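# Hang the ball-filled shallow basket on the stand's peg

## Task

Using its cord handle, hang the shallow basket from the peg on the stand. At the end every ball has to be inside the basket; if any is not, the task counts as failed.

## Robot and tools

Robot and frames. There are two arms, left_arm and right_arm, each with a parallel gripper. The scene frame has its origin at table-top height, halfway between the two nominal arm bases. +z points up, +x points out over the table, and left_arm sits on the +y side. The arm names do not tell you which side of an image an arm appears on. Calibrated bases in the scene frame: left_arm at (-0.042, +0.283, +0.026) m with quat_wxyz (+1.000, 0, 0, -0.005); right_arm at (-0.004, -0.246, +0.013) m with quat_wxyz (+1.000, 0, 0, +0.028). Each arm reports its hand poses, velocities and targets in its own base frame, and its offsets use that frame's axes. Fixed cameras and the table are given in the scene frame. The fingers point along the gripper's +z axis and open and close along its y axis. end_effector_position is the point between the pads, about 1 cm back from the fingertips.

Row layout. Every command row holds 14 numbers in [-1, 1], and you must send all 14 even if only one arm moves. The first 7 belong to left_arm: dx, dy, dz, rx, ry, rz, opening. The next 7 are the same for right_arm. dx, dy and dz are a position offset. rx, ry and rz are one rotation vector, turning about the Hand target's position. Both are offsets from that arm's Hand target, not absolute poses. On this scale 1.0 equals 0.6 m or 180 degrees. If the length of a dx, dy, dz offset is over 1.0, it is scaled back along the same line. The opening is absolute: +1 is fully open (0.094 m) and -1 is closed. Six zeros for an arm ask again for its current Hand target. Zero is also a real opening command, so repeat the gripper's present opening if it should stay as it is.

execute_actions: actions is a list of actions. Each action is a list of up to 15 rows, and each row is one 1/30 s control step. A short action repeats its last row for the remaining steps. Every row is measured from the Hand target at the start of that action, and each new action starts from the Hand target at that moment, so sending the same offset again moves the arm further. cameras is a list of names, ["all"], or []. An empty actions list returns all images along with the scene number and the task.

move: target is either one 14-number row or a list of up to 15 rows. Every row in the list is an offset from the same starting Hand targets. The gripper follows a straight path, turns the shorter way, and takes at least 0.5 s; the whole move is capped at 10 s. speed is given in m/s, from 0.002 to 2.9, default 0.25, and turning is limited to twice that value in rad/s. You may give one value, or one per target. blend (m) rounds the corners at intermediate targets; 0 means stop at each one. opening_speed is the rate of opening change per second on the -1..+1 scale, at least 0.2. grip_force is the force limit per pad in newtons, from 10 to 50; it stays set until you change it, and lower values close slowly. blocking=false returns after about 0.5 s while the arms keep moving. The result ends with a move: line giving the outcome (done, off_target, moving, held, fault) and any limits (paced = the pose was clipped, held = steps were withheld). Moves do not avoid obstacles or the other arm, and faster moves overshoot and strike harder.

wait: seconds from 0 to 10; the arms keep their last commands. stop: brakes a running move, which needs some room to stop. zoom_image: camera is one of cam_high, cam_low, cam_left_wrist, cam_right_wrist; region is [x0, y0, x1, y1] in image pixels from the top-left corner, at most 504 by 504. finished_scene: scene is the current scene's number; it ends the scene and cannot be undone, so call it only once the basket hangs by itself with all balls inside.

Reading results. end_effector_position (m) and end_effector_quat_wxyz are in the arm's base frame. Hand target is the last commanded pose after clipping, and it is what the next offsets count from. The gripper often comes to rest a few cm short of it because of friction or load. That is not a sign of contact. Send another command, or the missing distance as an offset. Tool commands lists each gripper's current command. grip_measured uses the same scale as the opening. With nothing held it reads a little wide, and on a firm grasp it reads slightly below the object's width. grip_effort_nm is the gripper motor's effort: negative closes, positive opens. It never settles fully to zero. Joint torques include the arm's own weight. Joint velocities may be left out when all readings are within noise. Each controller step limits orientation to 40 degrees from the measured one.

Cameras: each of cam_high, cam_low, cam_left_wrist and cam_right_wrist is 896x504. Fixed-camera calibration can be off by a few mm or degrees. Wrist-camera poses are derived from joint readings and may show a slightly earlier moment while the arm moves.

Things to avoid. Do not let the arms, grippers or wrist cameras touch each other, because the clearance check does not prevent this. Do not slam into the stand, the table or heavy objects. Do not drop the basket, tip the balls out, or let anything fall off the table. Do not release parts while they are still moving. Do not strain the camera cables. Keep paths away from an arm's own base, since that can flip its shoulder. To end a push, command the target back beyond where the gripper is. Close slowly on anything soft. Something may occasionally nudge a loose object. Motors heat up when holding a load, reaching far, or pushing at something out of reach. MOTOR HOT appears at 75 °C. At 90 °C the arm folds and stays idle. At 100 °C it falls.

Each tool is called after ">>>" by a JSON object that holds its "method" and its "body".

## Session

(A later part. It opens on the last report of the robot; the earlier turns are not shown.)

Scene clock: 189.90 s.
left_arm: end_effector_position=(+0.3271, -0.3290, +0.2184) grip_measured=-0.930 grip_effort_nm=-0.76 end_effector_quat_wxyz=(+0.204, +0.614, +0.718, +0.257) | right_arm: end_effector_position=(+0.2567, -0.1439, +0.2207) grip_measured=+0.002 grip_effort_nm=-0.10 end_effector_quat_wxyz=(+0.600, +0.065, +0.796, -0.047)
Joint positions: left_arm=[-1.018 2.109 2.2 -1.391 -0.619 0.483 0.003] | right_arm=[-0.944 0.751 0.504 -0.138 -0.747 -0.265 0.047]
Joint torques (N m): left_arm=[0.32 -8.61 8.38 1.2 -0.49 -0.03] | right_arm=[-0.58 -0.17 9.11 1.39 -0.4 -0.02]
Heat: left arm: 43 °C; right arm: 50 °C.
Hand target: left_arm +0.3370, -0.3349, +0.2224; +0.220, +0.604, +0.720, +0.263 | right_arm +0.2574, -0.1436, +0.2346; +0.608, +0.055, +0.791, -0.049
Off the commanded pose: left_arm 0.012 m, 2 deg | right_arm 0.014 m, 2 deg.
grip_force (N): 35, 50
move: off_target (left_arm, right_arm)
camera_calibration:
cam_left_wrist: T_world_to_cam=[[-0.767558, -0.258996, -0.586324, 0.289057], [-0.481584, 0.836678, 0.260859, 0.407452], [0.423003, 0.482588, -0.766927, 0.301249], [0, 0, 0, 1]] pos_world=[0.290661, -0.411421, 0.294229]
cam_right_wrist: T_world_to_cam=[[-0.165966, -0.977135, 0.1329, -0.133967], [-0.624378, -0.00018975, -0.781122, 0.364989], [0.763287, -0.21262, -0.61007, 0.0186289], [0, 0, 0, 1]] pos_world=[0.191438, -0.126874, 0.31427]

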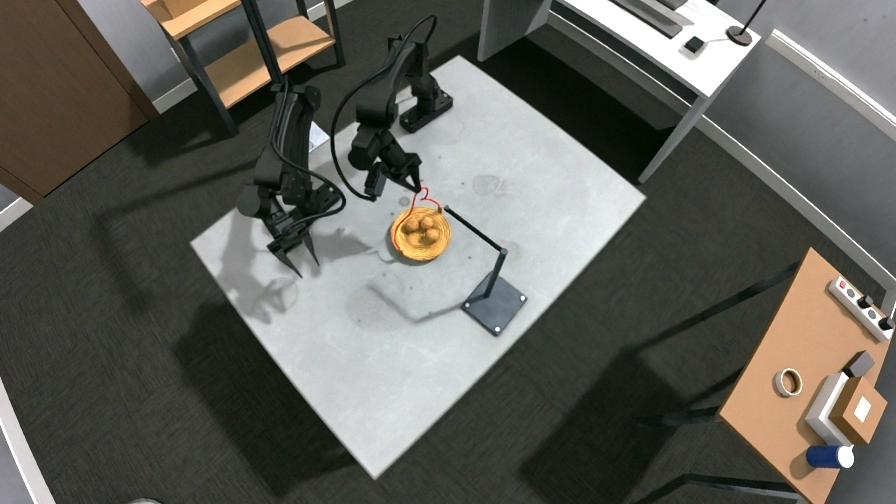

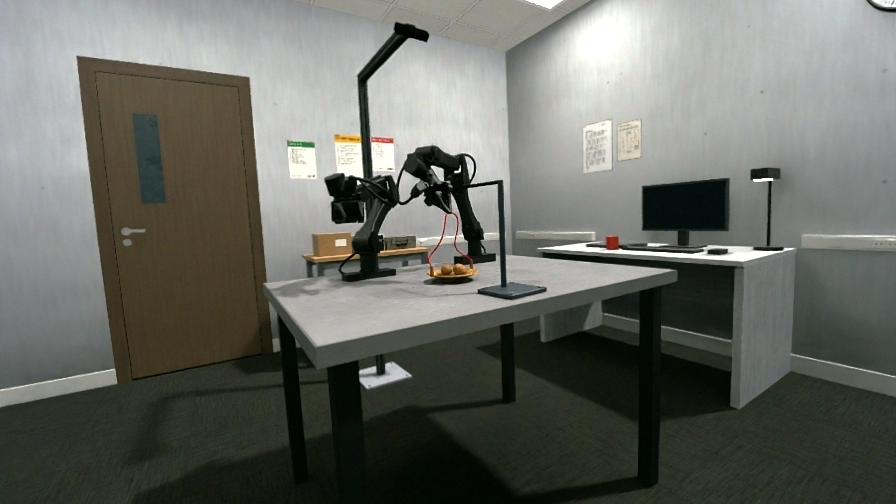

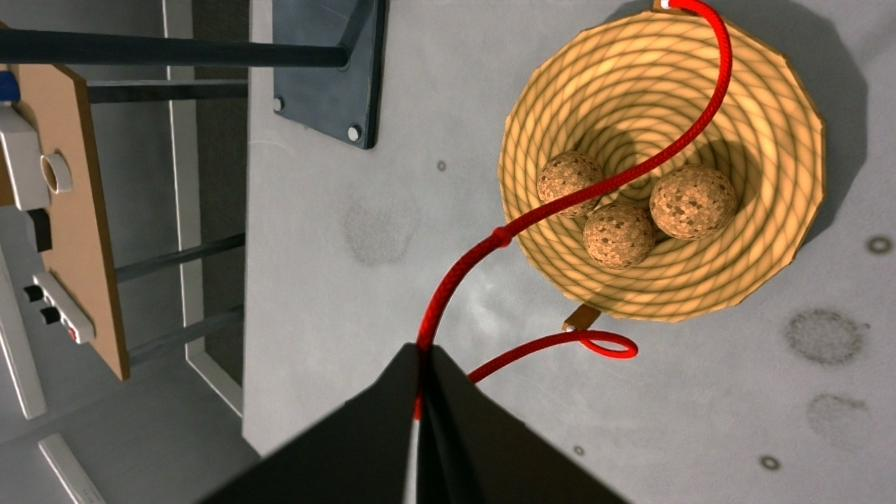

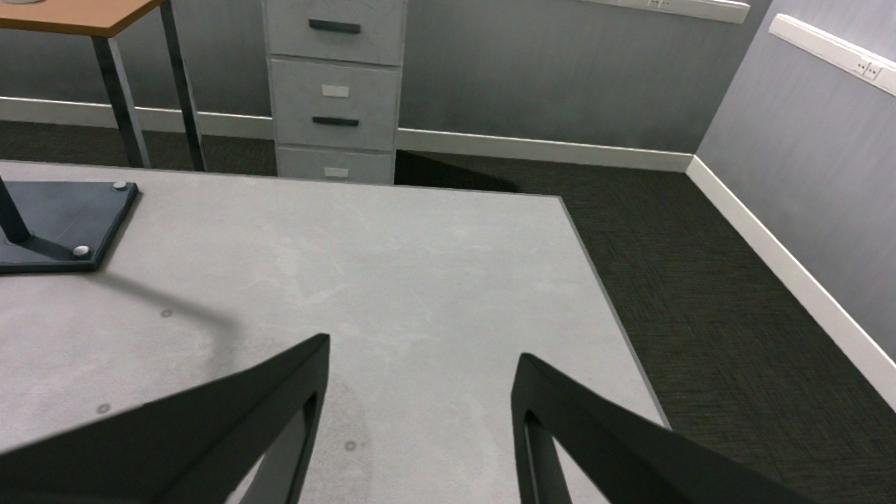

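>>> {"method": "move", "body": {"target": [[0.016,-0.005,0.03,0,0,0,-1,0,0,0,0,0,0,0],[0.016,-0.005,0.062,0,0,0,-1,0,0,0,0,0,0,0]], "cameras": ["cam_left_wrist","cam_low","cam_high"], "speed": 0.05, "blend": [0.01,0]}}

>>> {"method": "zoom_image", "body": {"camera": "cam_low", "region": [410, 200, 490, 290]}}

Scene clock: 194.83 s.
left_arm: end_effector_position=(+0.3403, -0.3372, +0.2548) grip_measured=-0.930 grip_effort_nm=-0.76 end_effector_quat_wxyz=(+0.223, +0.613, +0.714, +0.254) | right_arm: end_effector_position=(+0.2567, -0.1439, +0.2207) grip_measured=+0.002 grip_effort_nm=-0.10 end_effector_quat_wxyz=(+0.600, +0.065, +0.796, -0.047)
Joint positions: left_arm=[-1.003 2.244 2.571 -1.569 -0.618 0.52 0.003] | right_arm=[-0.944 0.751 0.504 -0.138 -0.747 -0.265 0.047]
Joint torques (N m): left_arm=[0.32 -9.37 8.14 1.05 -0.5 -0.02] | right_arm=[-0.54 -0.27 9.13 1.39 -0.39 0]
Heat: left arm: 43 °C; right arm: 50 °C.
Hand target: left_arm +0.3466, -0.3379, +0.2596; +0.220, +0.604, +0.720, +0.263 | right_arm +0.2574, -0.1436, +0.2346; +0.608, +0.055, +0.791, -0.049
Off the commanded pose: left_arm 0.008 m, 2 deg | right_arm 0.014 m, 2 deg.
joint sent to its limit (left arm) — joint 4 (wrist pitch), lower limit. The joint targets still meet the commanded pose.
grip_force (N): 35, 50
move: off_target (right_arm); blend cut to 0.0096 m at target 1
camera_calibration:
cam_left_wrist: T_world_to_cam=[[-0.755916, -0.263124, -0.599464, 0.316393], [-0.476012, 0.849544, 0.227352, 0.422078], [0.449449, 0.457211, -0.767433, 0.310188], [0, 0, 0, 1]] pos_world=[0.300667, -0.417144, 0.331755]
Images, in order (width x height): cam_high 896x504, cam_low 896x504, cam_left_wrist 896x504.

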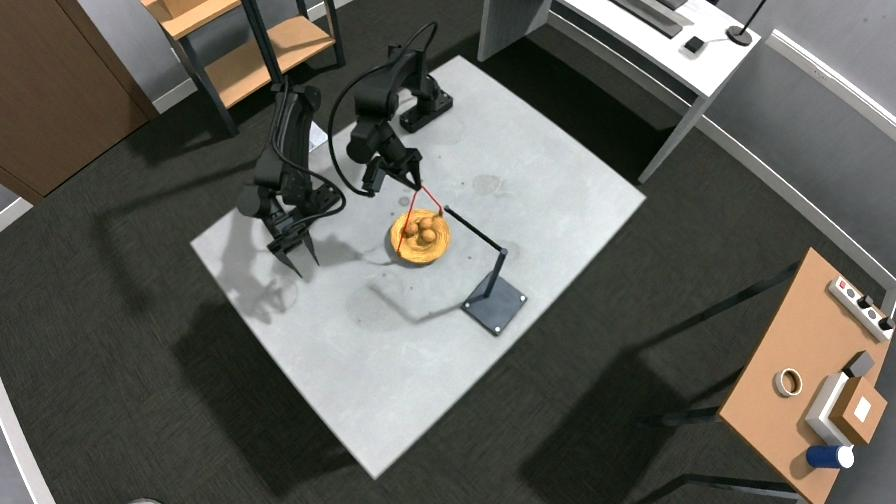

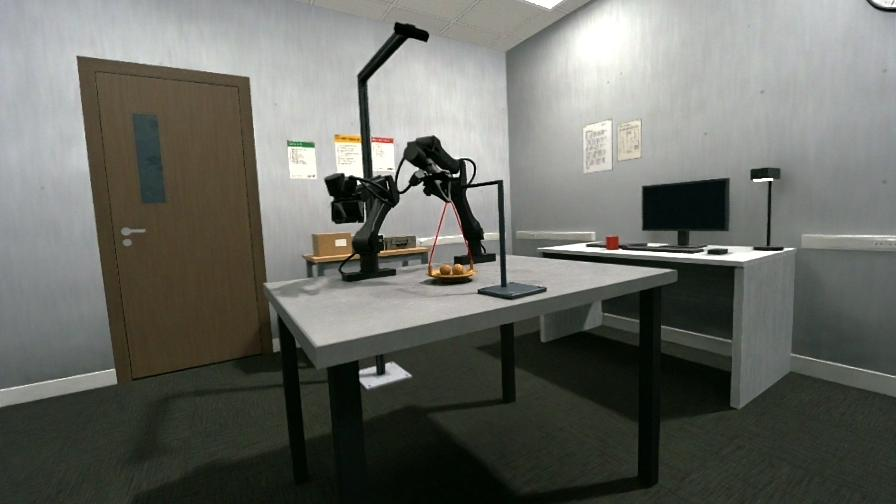

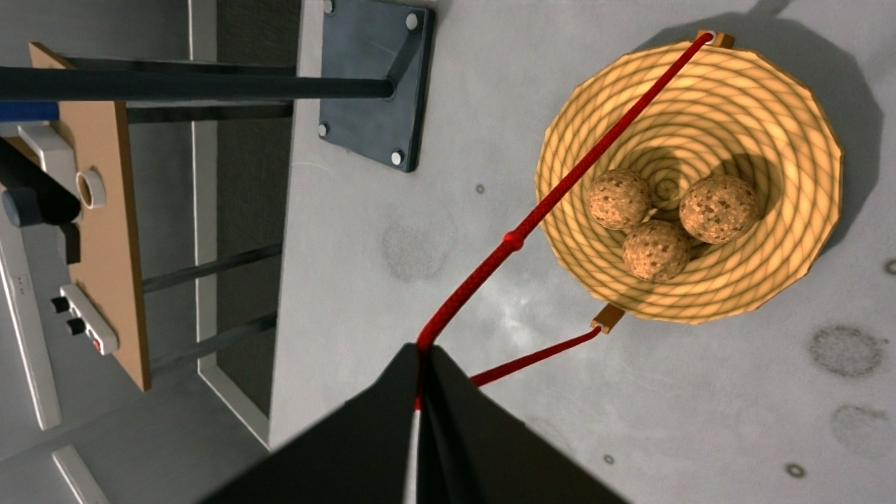

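Scaled by 5.600 from the camera's 896x504 image, which has a finer 1280x720 frame.

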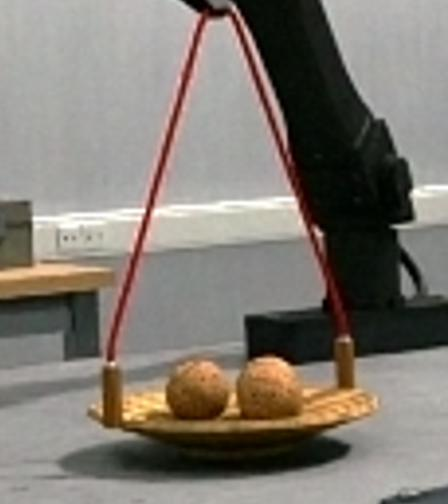

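>>> {"method": "move", "body": {"target": [0,0,0.025,0,0,0,-1,0,0,0,0,0,0,0], "cameras": ["cam_left_wrist","cam_low","cam_high"], "speed": 0.03}}

>>> {"method": "zoom_image", "body": {"camera": "cam_low", "region": [410, 200, 490, 290]}}

Scene clock: 196.77 s.
left_arm: end_effector_position=(+0.3407, -0.3380, +0.2628) grip_measured=-0.930 grip_effort_nm=-0.76 end_effector_quat_wxyz=(+0.231, +0.617, +0.708, +0.254) | right_arm: end_effector_position=(+0.2567, -0.1439, +0.2207) grip_measured=+0.002 grip_effort_nm=-0.09 end_effector_quat_wxyz=(+0.600, +0.065, +0.796, -0.047)
Joint positions: left_arm=[-1.003 2.244 2.601 -1.575 -0.618 0.544 0.003] | right_arm=[-0.944 0.751 0.504 -0.138 -0.747 -0.265 0.047]
Joint torques (N m): left_arm=[0.29 -10.5 8.03 1.14 -0.5 0] | right_arm=[-0.53 -0.18 9.14 1.4 -0.4 -0.01]
Heat: left arm: 43 °C; right arm: 50 °C.
Hand target: left_arm +0.3466, -0.3379, +0.2746; +0.220, +0.604, +0.720, +0.263 | right_arm +0.2574, -0.1436, +0.2346; +0.608, +0.055, +0.791, -0.049
Off the commanded pose: left_arm 0.013 m, 3 deg | right_arm 0.014 m, 2 deg.
joint read past its limit (left arm) — joint 4 (wrist pitch), lower limit.
joint sent to its limit (left arm) — joint 4 (wrist pitch), lower limit. The joint targets are off in orientation, not in position.
grip_force (N): 35, 50
move: off_target (left_arm, right_arm)
camera_calibration:
cam_left_wrist: T_world_to_cam=[[-0.754091, -0.252167, -0.606432, 0.326171], [-0.462613, 0.859362, 0.217913, 0.422367], [0.466194, 0.444869, -0.764693, 0.305743], [0, 0, 0, 1]] pos_world=[0.29882, -0.416732, 0.339561]
Images, in order (width x height): cam_high 896x504, cam_low 896x504, cam_left_wrist 896x504.

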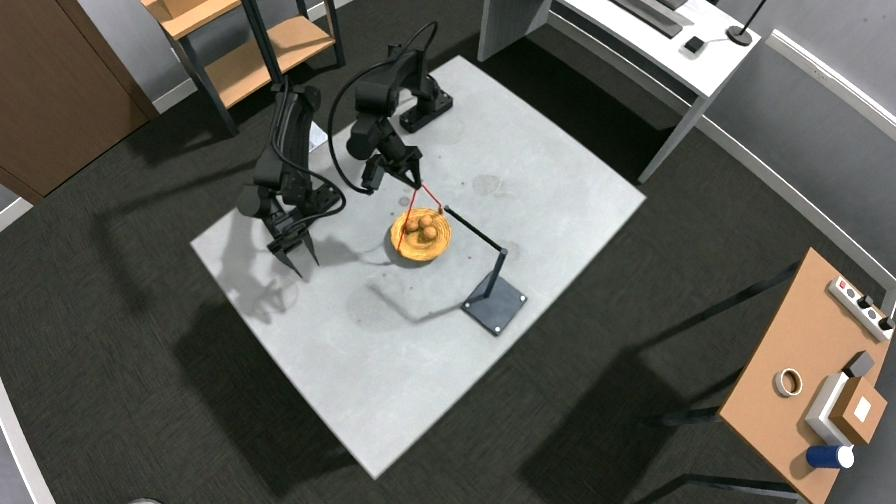

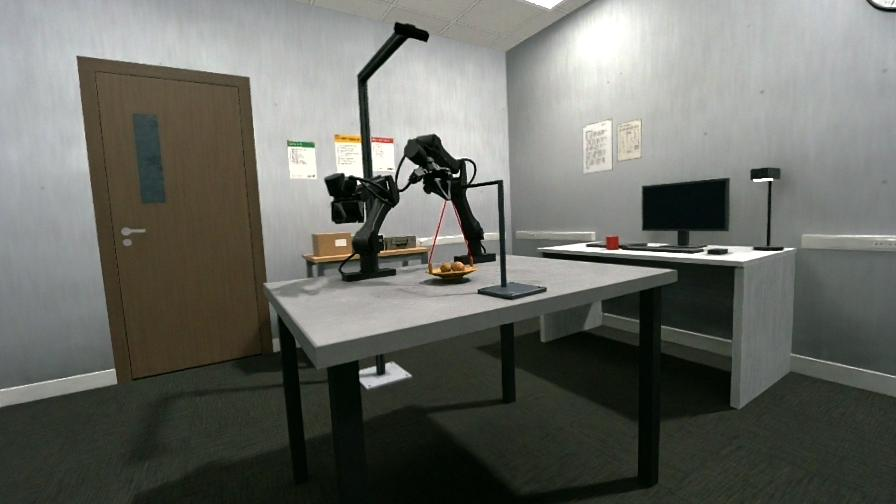

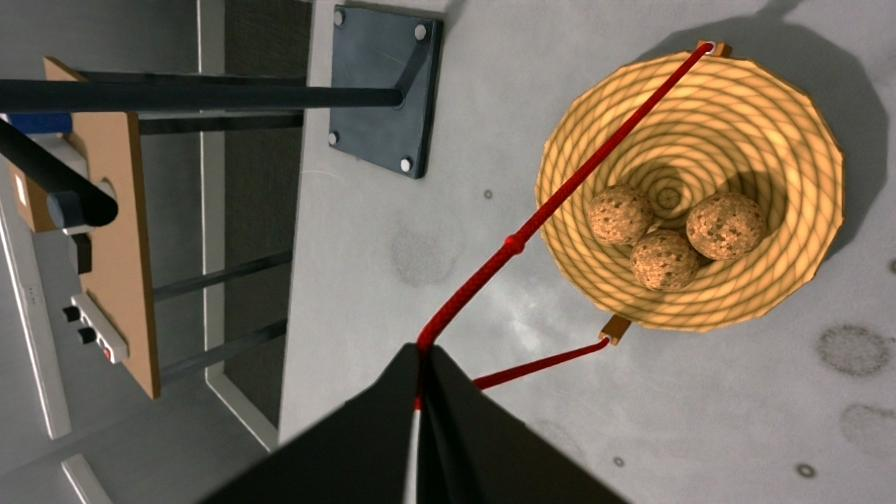

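Scaled by 5.600 from the camera's 896x504 image, which has a finer 1280x720 frame.

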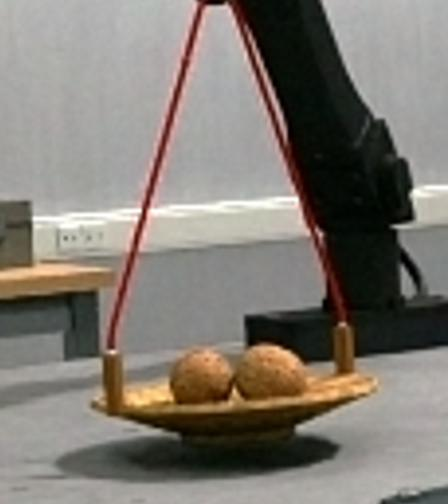

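>>> {"method": "move", "body": {"target": [0.02,0.0,0.165,0,-0.03,0,-1,0,0,0,0,0,0,0], "cameras": ["cam_left_wrist","cam_low","cam_high"], "speed": 0.04}}

>>> {"method": "zoom_image", "body": {"camera": "cam_low", "region": [400, 140, 540, 300]}}

Scene clock: 202.20 s.
left_arm: end_effector_position=(+0.3557, -0.3385, +0.3431) grip_measured=-0.930 grip_effort_nm=-0.76 end_effector_quat_wxyz=(+0.329, +0.618, +0.653, +0.290) | right_arm: end_effector_position=(+0.2567, -0.1439, +0.2207) grip_measured=+0.002 grip_effort_nm=-0.09 end_effector_quat_wxyz=(+0.600, +0.065, +0.796, -0.047)
Joint positions: left_arm=[-1.003 2.244 2.834 -1.533 -0.705 0.752 0.003] | right_arm=[-0.944 0.751 0.504 -0.138 -0.747 -0.265 0.047]
Joint torques (N m): left_arm=[-0.47 -12.33 7.15 2.02 -0.64 -0.04] | right_arm=[-0.51 -0.17 9.14 1.39 -0.4 -0.02]
Heat: left arm: 44 °C; right arm: 50 °C.
Hand target: left_arm +0.3586, -0.3379, +0.3735; +0.254, +0.591, +0.709, +0.291 | right_arm +0.2574, -0.1436, +0.2346; +0.608, +0.055, +0.791, -0.049
Off the commanded pose: left_arm 0.031 m, 11 deg | right_arm 0.014 m, 2 deg.
elbow stopped short (left arm): the move would have taken joint 3 (elbow) straighter than the controller allows.
grip_force (N): 35, 50
move: off_target (left_arm, right_arm)
camera_calibration:
cam_left_wrist: T_world_to_cam=[[-0.636716, -0.207776, -0.742577, 0.406126], [-0.402728, 0.910839, 0.0904587, 0.452132], [0.657573, 0.356653, -0.663623, 0.227798], [0, 0, 0, 1]] pos_world=[0.290879, -0.408681, 0.411852]
Images, in order (width x height): cam_high 896x504, cam_low 896x504, cam_left_wrist 896x504.

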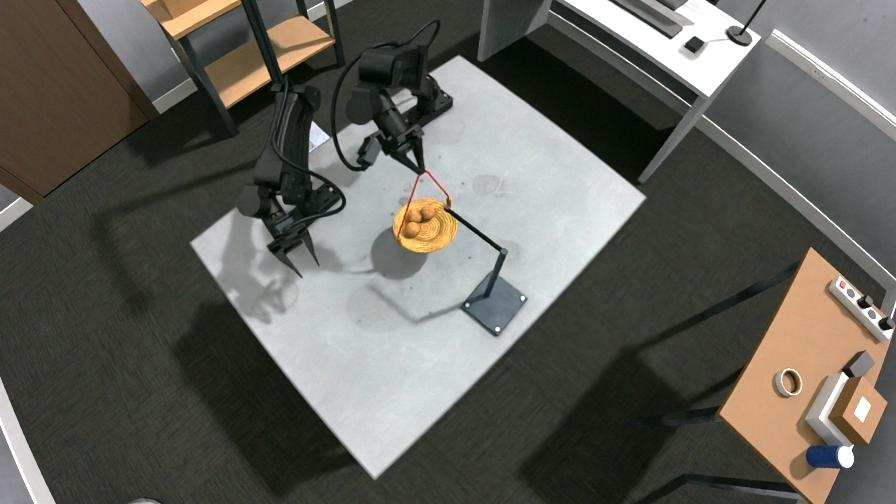

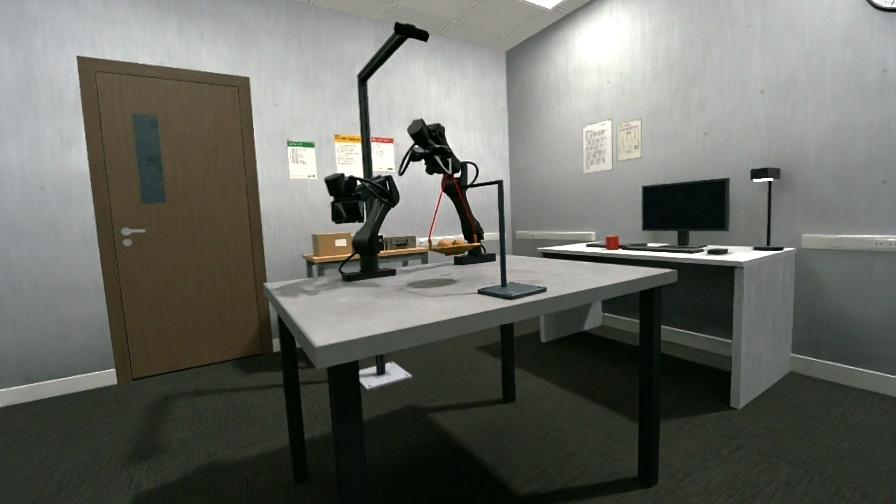

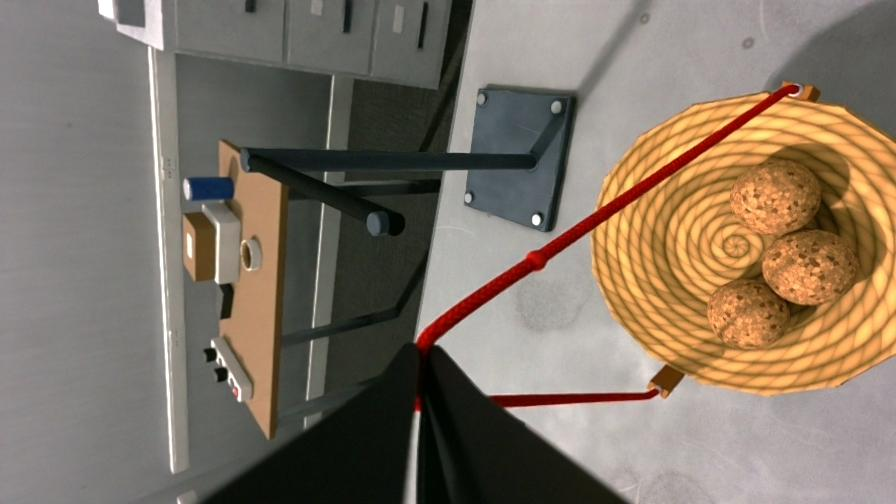

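Scaled by 3.150 from the camera's 896x504 image, which has a finer 1280x720 frame.

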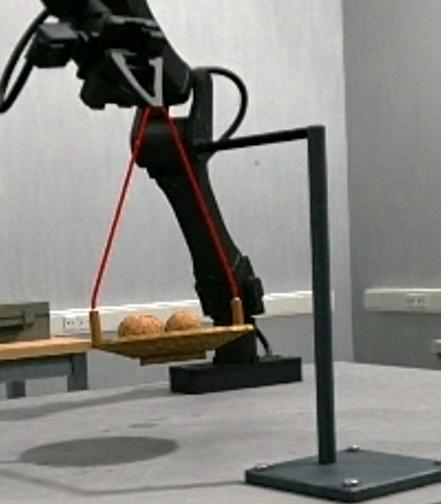

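>>> {"method": "zoom_image", "body": {"camera": "cam_high", "region": [360, 140, 500, 280]}}

>>> {"method": "zoom_image", "body": {"camera": "cam_low", "region": [420, 220, 490, 270]}}

Scaled by 3.600 from the camera's 896x504 image, which has a finer 1280x720 frame.

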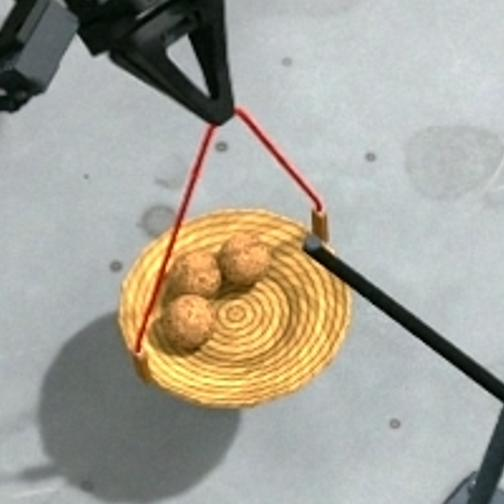

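Scaled by 7.200 from the camera's 896x504 image, which has a finer 1280x720 frame.

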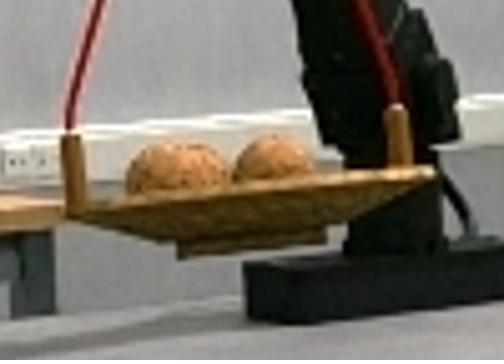

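>>> {"method": "zoom_image", "body": {"camera": "cam_left_wrist", "region": [220, 120, 500, 280]}}

>>> {"method": "wait", "body": {"seconds": 0.3, "cameras": ["cam_low", "cam_left_wrist", "cam_high"]}}

>>> {"method": "zoom_image", "body": {"camera": "cam_low", "region": [420, 170, 520, 270]}}

Scaled by 1.800 from the camera's 896x504 image, which has a finer 1280x720 frame.

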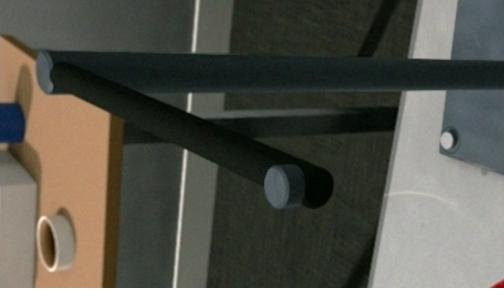

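Scene clock: 206.73 s.
left_arm: end_effector_position=(+0.3559, -0.3385, +0.3433) grip_measured=-0.930 grip_effort_nm=-0.76 end_effector_quat_wxyz=(+0.329, +0.618, +0.652, +0.290) | right_arm: end_effector_position=(+0.2567, -0.1439, +0.2207) grip_measured=+0.002 grip_effort_nm=-0.09 end_effector_quat_wxyz=(+0.600, +0.065, +0.796, -0.047)
Joint positions: left_arm=[-1.003 2.244 2.834 -1.532 -0.706 0.753 0.003] | right_arm=[-0.944 0.751 0.504 -0.138 -0.747 -0.265 0.047]
Joint torques (N m): left_arm=[-0.44 -12.38 7.13 2.02 -0.63 -0.03] | right_arm=[-0.53 -0.13 9.11 1.39 -0.41 -0.02]
Heat: left arm: 43 °C; right arm: 50 °C.
Hand target: left_arm +0.3586, -0.3379, +0.3736; +0.254, +0.591, +0.709, +0.291 | right_arm +0.2574, -0.1436, +0.2346; +0.608, +0.055, +0.791, -0.049
Tool commands: left_gripper/opening=-1.0 right_gripper/opening=+0.0
Off the commanded pose: left_arm 0.030 m, 11 deg | right_arm 0.014 m, 2 deg.
grip_force (N): 35, 50
wait: 0.30 s; at rest from the start
camera_calibration:
cam_left_wrist: T_world_to_cam=[[-0.636065, -0.207509, -0.74321, 0.406378], [-0.402779, 0.910822, 0.0904045, 0.452153], [0.658172, 0.356852, -0.662922, 0.227484], [0, 0, 0, 1]] pos_world=[0.290877, -0.408682, 0.411952]
Images, in order (width x height): cam_high 896x504, cam_low 896x504, cam_left_wrist 896x504.

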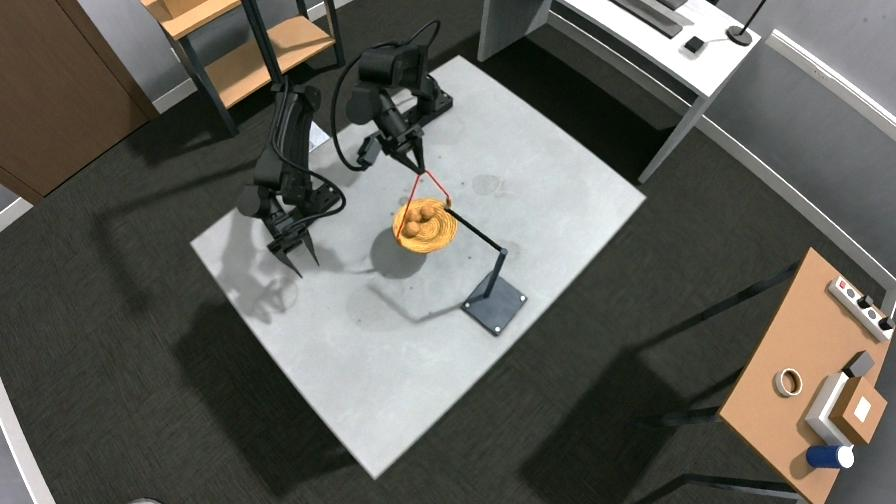

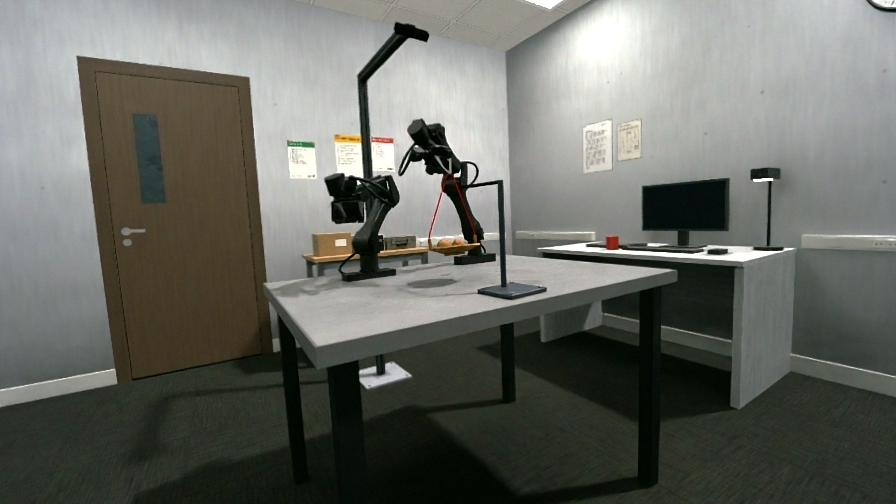

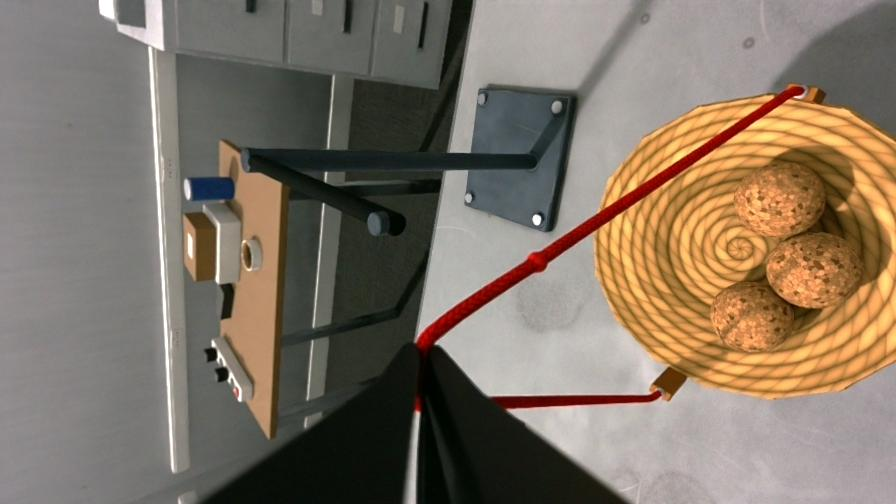

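Scaled by 5.040 from the camera's 896x504 image, which has a finer 1280x720 frame.

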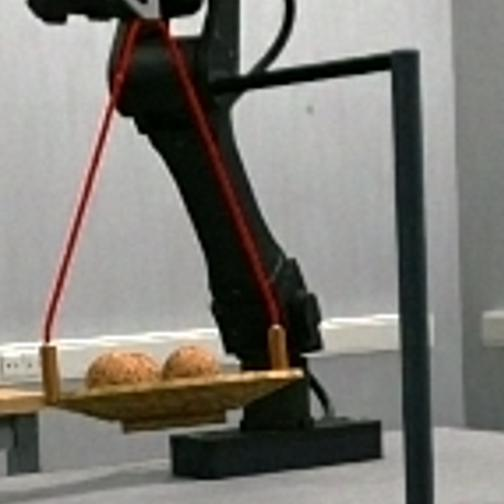

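>>> {"method": "move", "body": {"target": [0.0473,-0.0083,-0.0277,-0.0007,-0.0266,-0.2542,-1,0,0,0,0,0,0,0], "cameras": ["cam_left_wrist","cam_low","cam_high"], "speed": 0.06}}

>>> {"method": "zoom_image", "body": {"camera": "cam_low", "region": [400, 140, 540, 300]}}

>>> {"method": "zoom_image", "body": {"camera": "cam_high", "region": [360, 140, 500, 280]}}

Scene clock: 235.97 s.
left_arm: end_effector_position=(+0.3854, -0.3411, +0.3321) grip_measured=-0.930 grip_effort_nm=-0.76 end_effector_quat_wxyz=(+0.344, +0.819, +0.418, +0.188) | right_arm: end_effector_position=(+0.2567, -0.1439, +0.2207) grip_measured=+0.002 grip_effort_nm=-0.10 end_effector_quat_wxyz=(+0.600, +0.065, +0.796, -0.047)
Joint positions: left_arm=[-0.769 2.009 2.398 -1.162 -0.123 1.48 0.003] | right_arm=[-0.944 0.751 0.504 -0.138 -0.747 -0.265 0.047]
Joint torques (N m): left_arm=[0.42 -10.54 8.9 2.1 0.11 -0.01] | right_arm=[-0.54 -0.21 9.13 1.4 -0.4 -0.02]
Motor temperatures (°C): left_arm=[31 45 43 38 29 27 29] | right_arm=[25 30 50 30 28 24 24]
Heat: left arm: 45 °C; right arm: 50 °C.
Hand target: left_arm +0.3870, -0.3429, +0.3569; +0.376, +0.807, +0.413, +0.193 | right_arm +0.2574, -0.1436, +0.2346; +0.608, +0.055, +0.791, -0.049
Off the commanded pose: left_arm 0.025 m, 4 deg | right_arm 0.014 m, 2 deg.
grip_force (N): 35, 50
move: off_target (left_arm, right_arm)
camera_calibration:
cam_left_wrist: T_world_to_cam=[[-0.655465, 0.308227, -0.689465, 0.58193], [0.225404, 0.951158, 0.210929, 0.199085], [0.720804, -0.0171518, -0.692926, 0.0597543], [0, 0, 0, 1]] pos_world=[0.293489, -0.367703, 0.400633]
Images, in order (width x height): cam_high 896x504, cam_low 896x504, cam_left_wrist 896x504.

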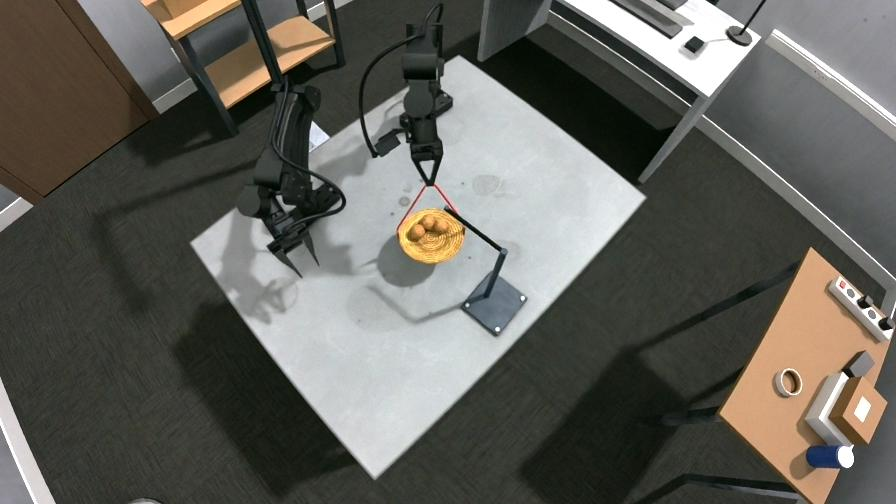

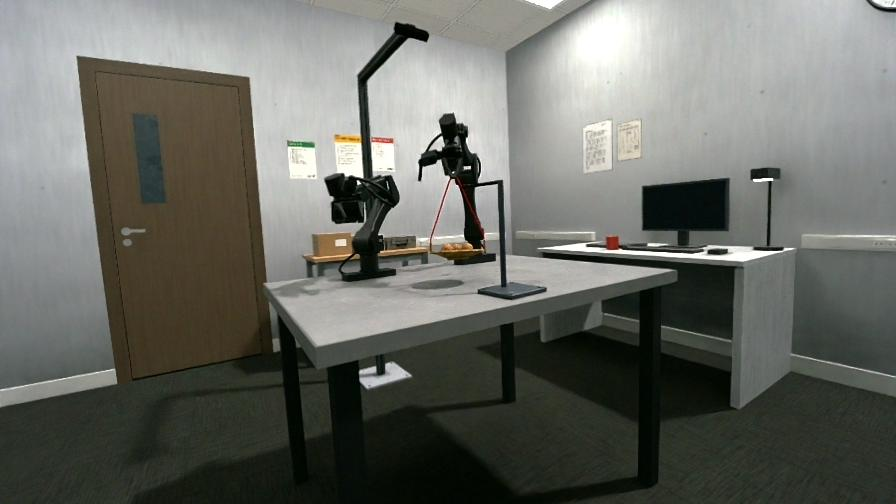

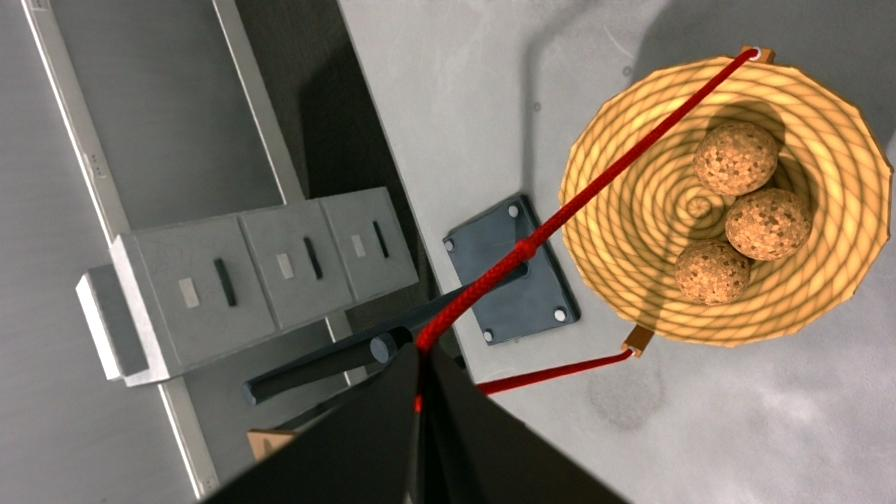

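Scaled by 3.150 from the camera's 896x504 image, which has a finer 1280x720 frame.

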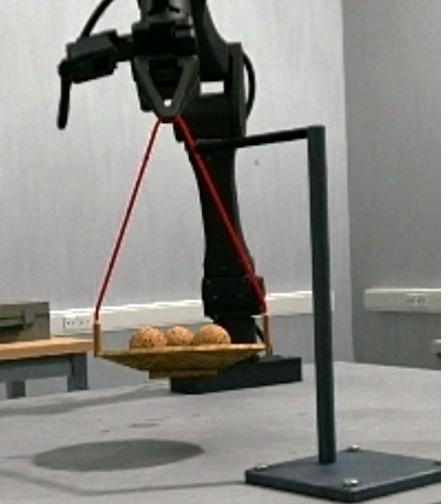

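Scaled by 3.600 from the camera's 896x504 image, which has a finer 1280x720 frame.

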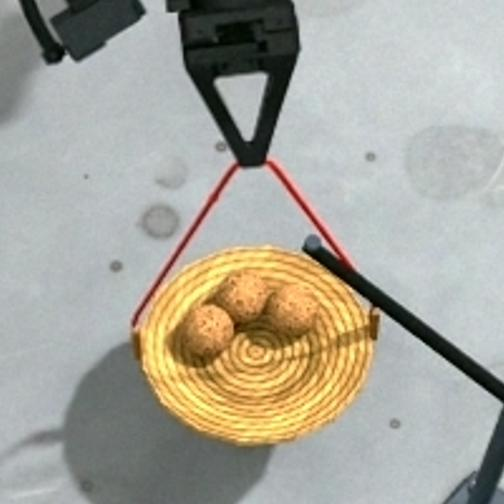

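>>> {"method": "move", "body": {"target": [0.0,-0.004,0.03,0,0,0,-1,0,0,0,0,0,0,0], "cameras": ["cam_left_wrist","cam_low"], "speed": 0.05}}

Scene clock: 240.30 s.
left_arm: end_effector_position=(+0.3836, -0.3394, +0.3658) grip_measured=-0.930 grip_effort_nm=-0.76 end_effector_quat_wxyz=(+0.360, +0.813, +0.416, +0.193) | right_arm: end_effector_position=(+0.2567, -0.1439, +0.2207) grip_measured=+0.002 grip_effort_nm=-0.09 end_effector_quat_wxyz=(+0.600, +0.065, +0.796, -0.047)
Joint positions: left_arm=[-0.769 2.172 2.827 -1.392 -0.122 1.48 0.003] | right_arm=[-0.944 0.751 0.504 -0.138 -0.747 -0.265 0.047]
Joint torques (N m): left_arm=[0.01 -8.66 7.56 2.17 0.07 -0.03] | right_arm=[-0.54 -0.17 9.11 1.39 -0.39 -0.02]
Heat: left arm: 44 °C; right arm: 50 °C.
Hand target: left_arm +0.3870, -0.3453, +0.3748; +0.376, +0.807, +0.413, +0.193 | right_arm +0.2574, -0.1436, +0.2346; +0.608, +0.055, +0.791, -0.049
Off the commanded pose: left_arm 0.011 m, 2 deg | right_arm 0.014 m, 2 deg.
grip_force (N): 35, 50
move: off_target (left_arm, right_arm)
camera_calibration:
cam_left_wrist: T_world_to_cam=[[-0.636821, 0.290778, -0.714078, 0.599247], [0.220619, 0.956154, 0.192604, 0.201028], [0.738774, -0.0348851, -0.67305, 0.0642403], [0, 0, 0, 1]] pos_world=[0.289804, -0.364221, 0.432428]
Images, in order (width x height): cam_low 896x504, cam_left_wrist 896x504.

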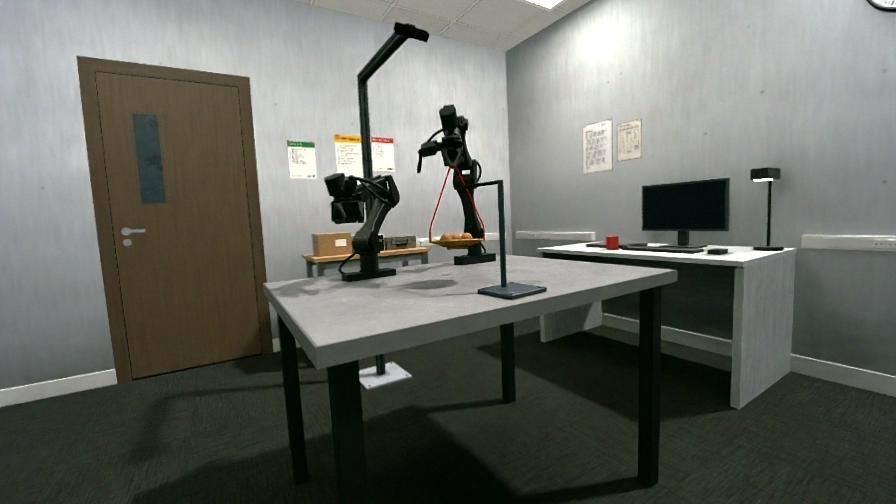

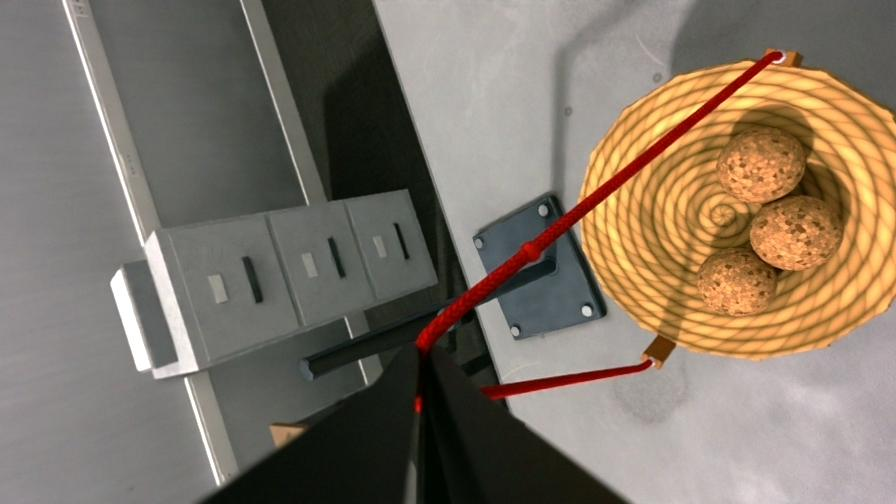

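>>> {"method": "move", "body": {"target": [0.0533,-0.005,-0.03,-0.0196,-0.027,0,-1,0,0,0,0,0,0,0], "cameras": ["cam_left_wrist","cam_low","cam_high"], "speed": 0.04}}

>>> {"method": "zoom_image", "body": {"camera": "cam_low", "region": [400, 140, 540, 300]}}

>>> {"method": "zoom_image", "body": {"camera": "cam_high", "region": [360, 140, 500, 280]}}

Scene clock: 245.43 s.
left_arm: end_effector_position=(+0.4218, -0.3502, +0.3147) grip_measured=-0.930 grip_effort_nm=-0.76 end_effector_quat_wxyz=(+0.368, +0.809, +0.412, +0.201) | right_arm: end_effector_position=(+0.2567, -0.1439, +0.2207) grip_measured=+0.002 grip_effort_nm=-0.10 end_effector_quat_wxyz=(+0.600, +0.065, +0.796, -0.047)
Joint positions: left_arm=[-0.727 2.034 2.301 -0.976 -0.098 1.516 0.003] | right_arm=[-0.944 0.751 0.504 -0.138 -0.747 -0.265 0.047]
Joint torques (N m): left_arm=[0.39 -15.61 6.22 2.53 0.13 -0.01] | right_arm=[-0.57 -0.17 9.2 1.4 -0.4 -0.03]
Heat: left arm: 43 °C; right arm: 50 °C.
Hand target: left_arm +0.4190, -0.3483, +0.3568; +0.418, +0.786, +0.402, +0.214 | right_arm +0.2574, -0.1436, +0.2346; +0.608, +0.055, +0.791, -0.049
Off the commanded pose: left_arm 0.042 m, 7 deg | right_arm 0.014 m, 2 deg.
grip_force (N): 35, 50
move: off_target (left_arm, right_arm)
camera_calibration:
cam_left_wrist: T_world_to_cam=[[-0.619308, 0.28448, -0.731798, 0.586303], [0.215461, 0.957847, 0.190013, 0.216398], [0.755006, -0.039997, -0.654497, -0.0131763], [0, 0, 0, 1]] pos_world=[0.326425, -0.374594, 0.379313]
Images, in order (width x height): cam_high 896x504, cam_low 896x504, cam_left_wrist 896x504.

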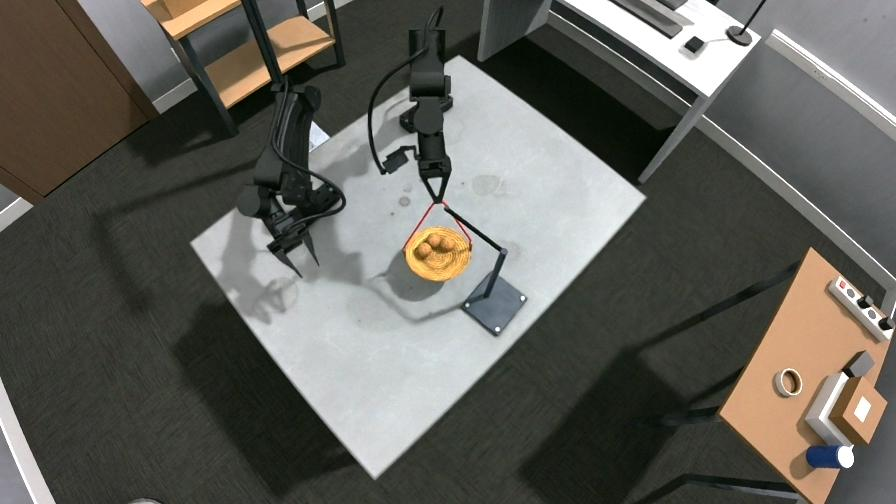

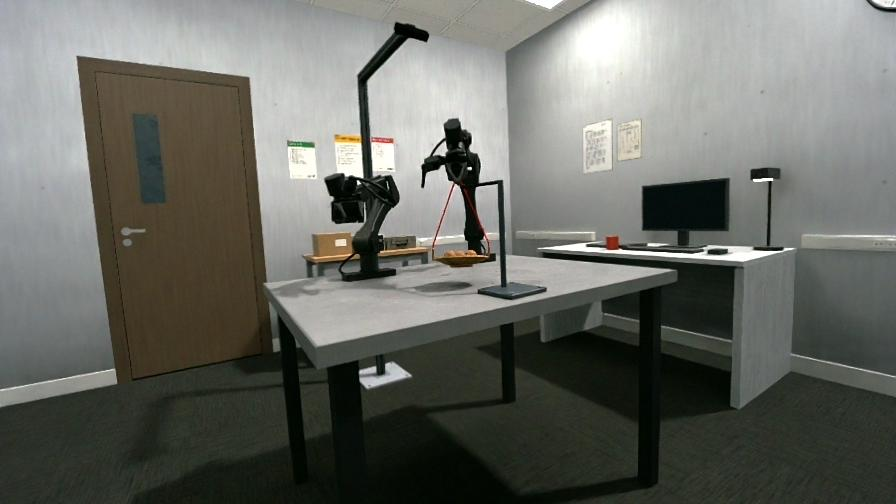

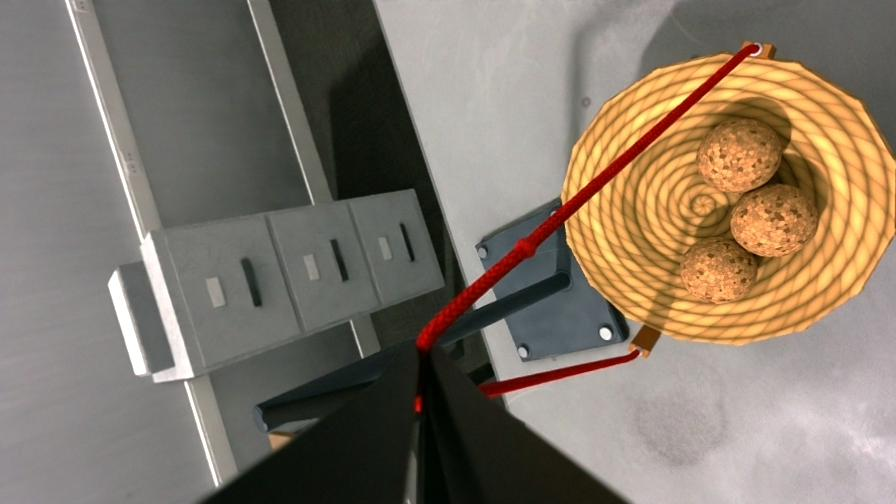

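Scaled by 3.150 from the camera's 896x504 image, which has a finer 1280x720 frame.

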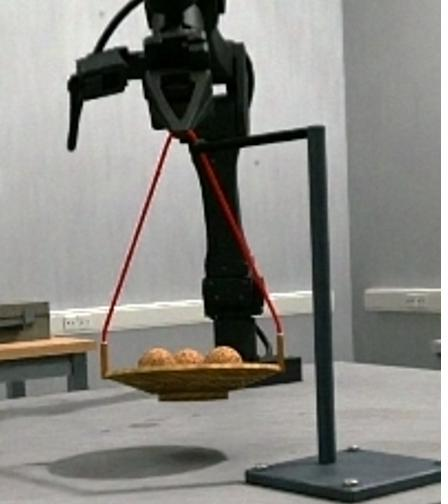

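Scaled by 3.600 from the camera's 896x504 image, which has a finer 1280x720 frame.

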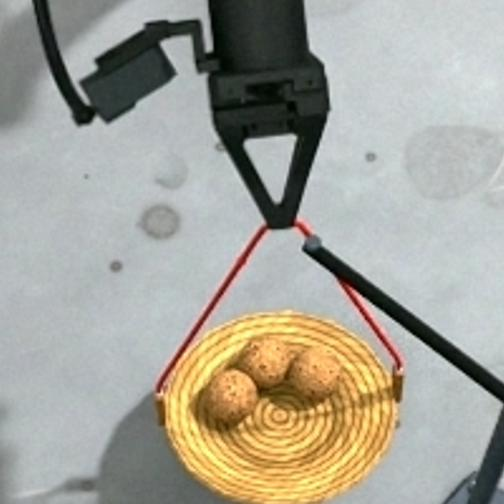

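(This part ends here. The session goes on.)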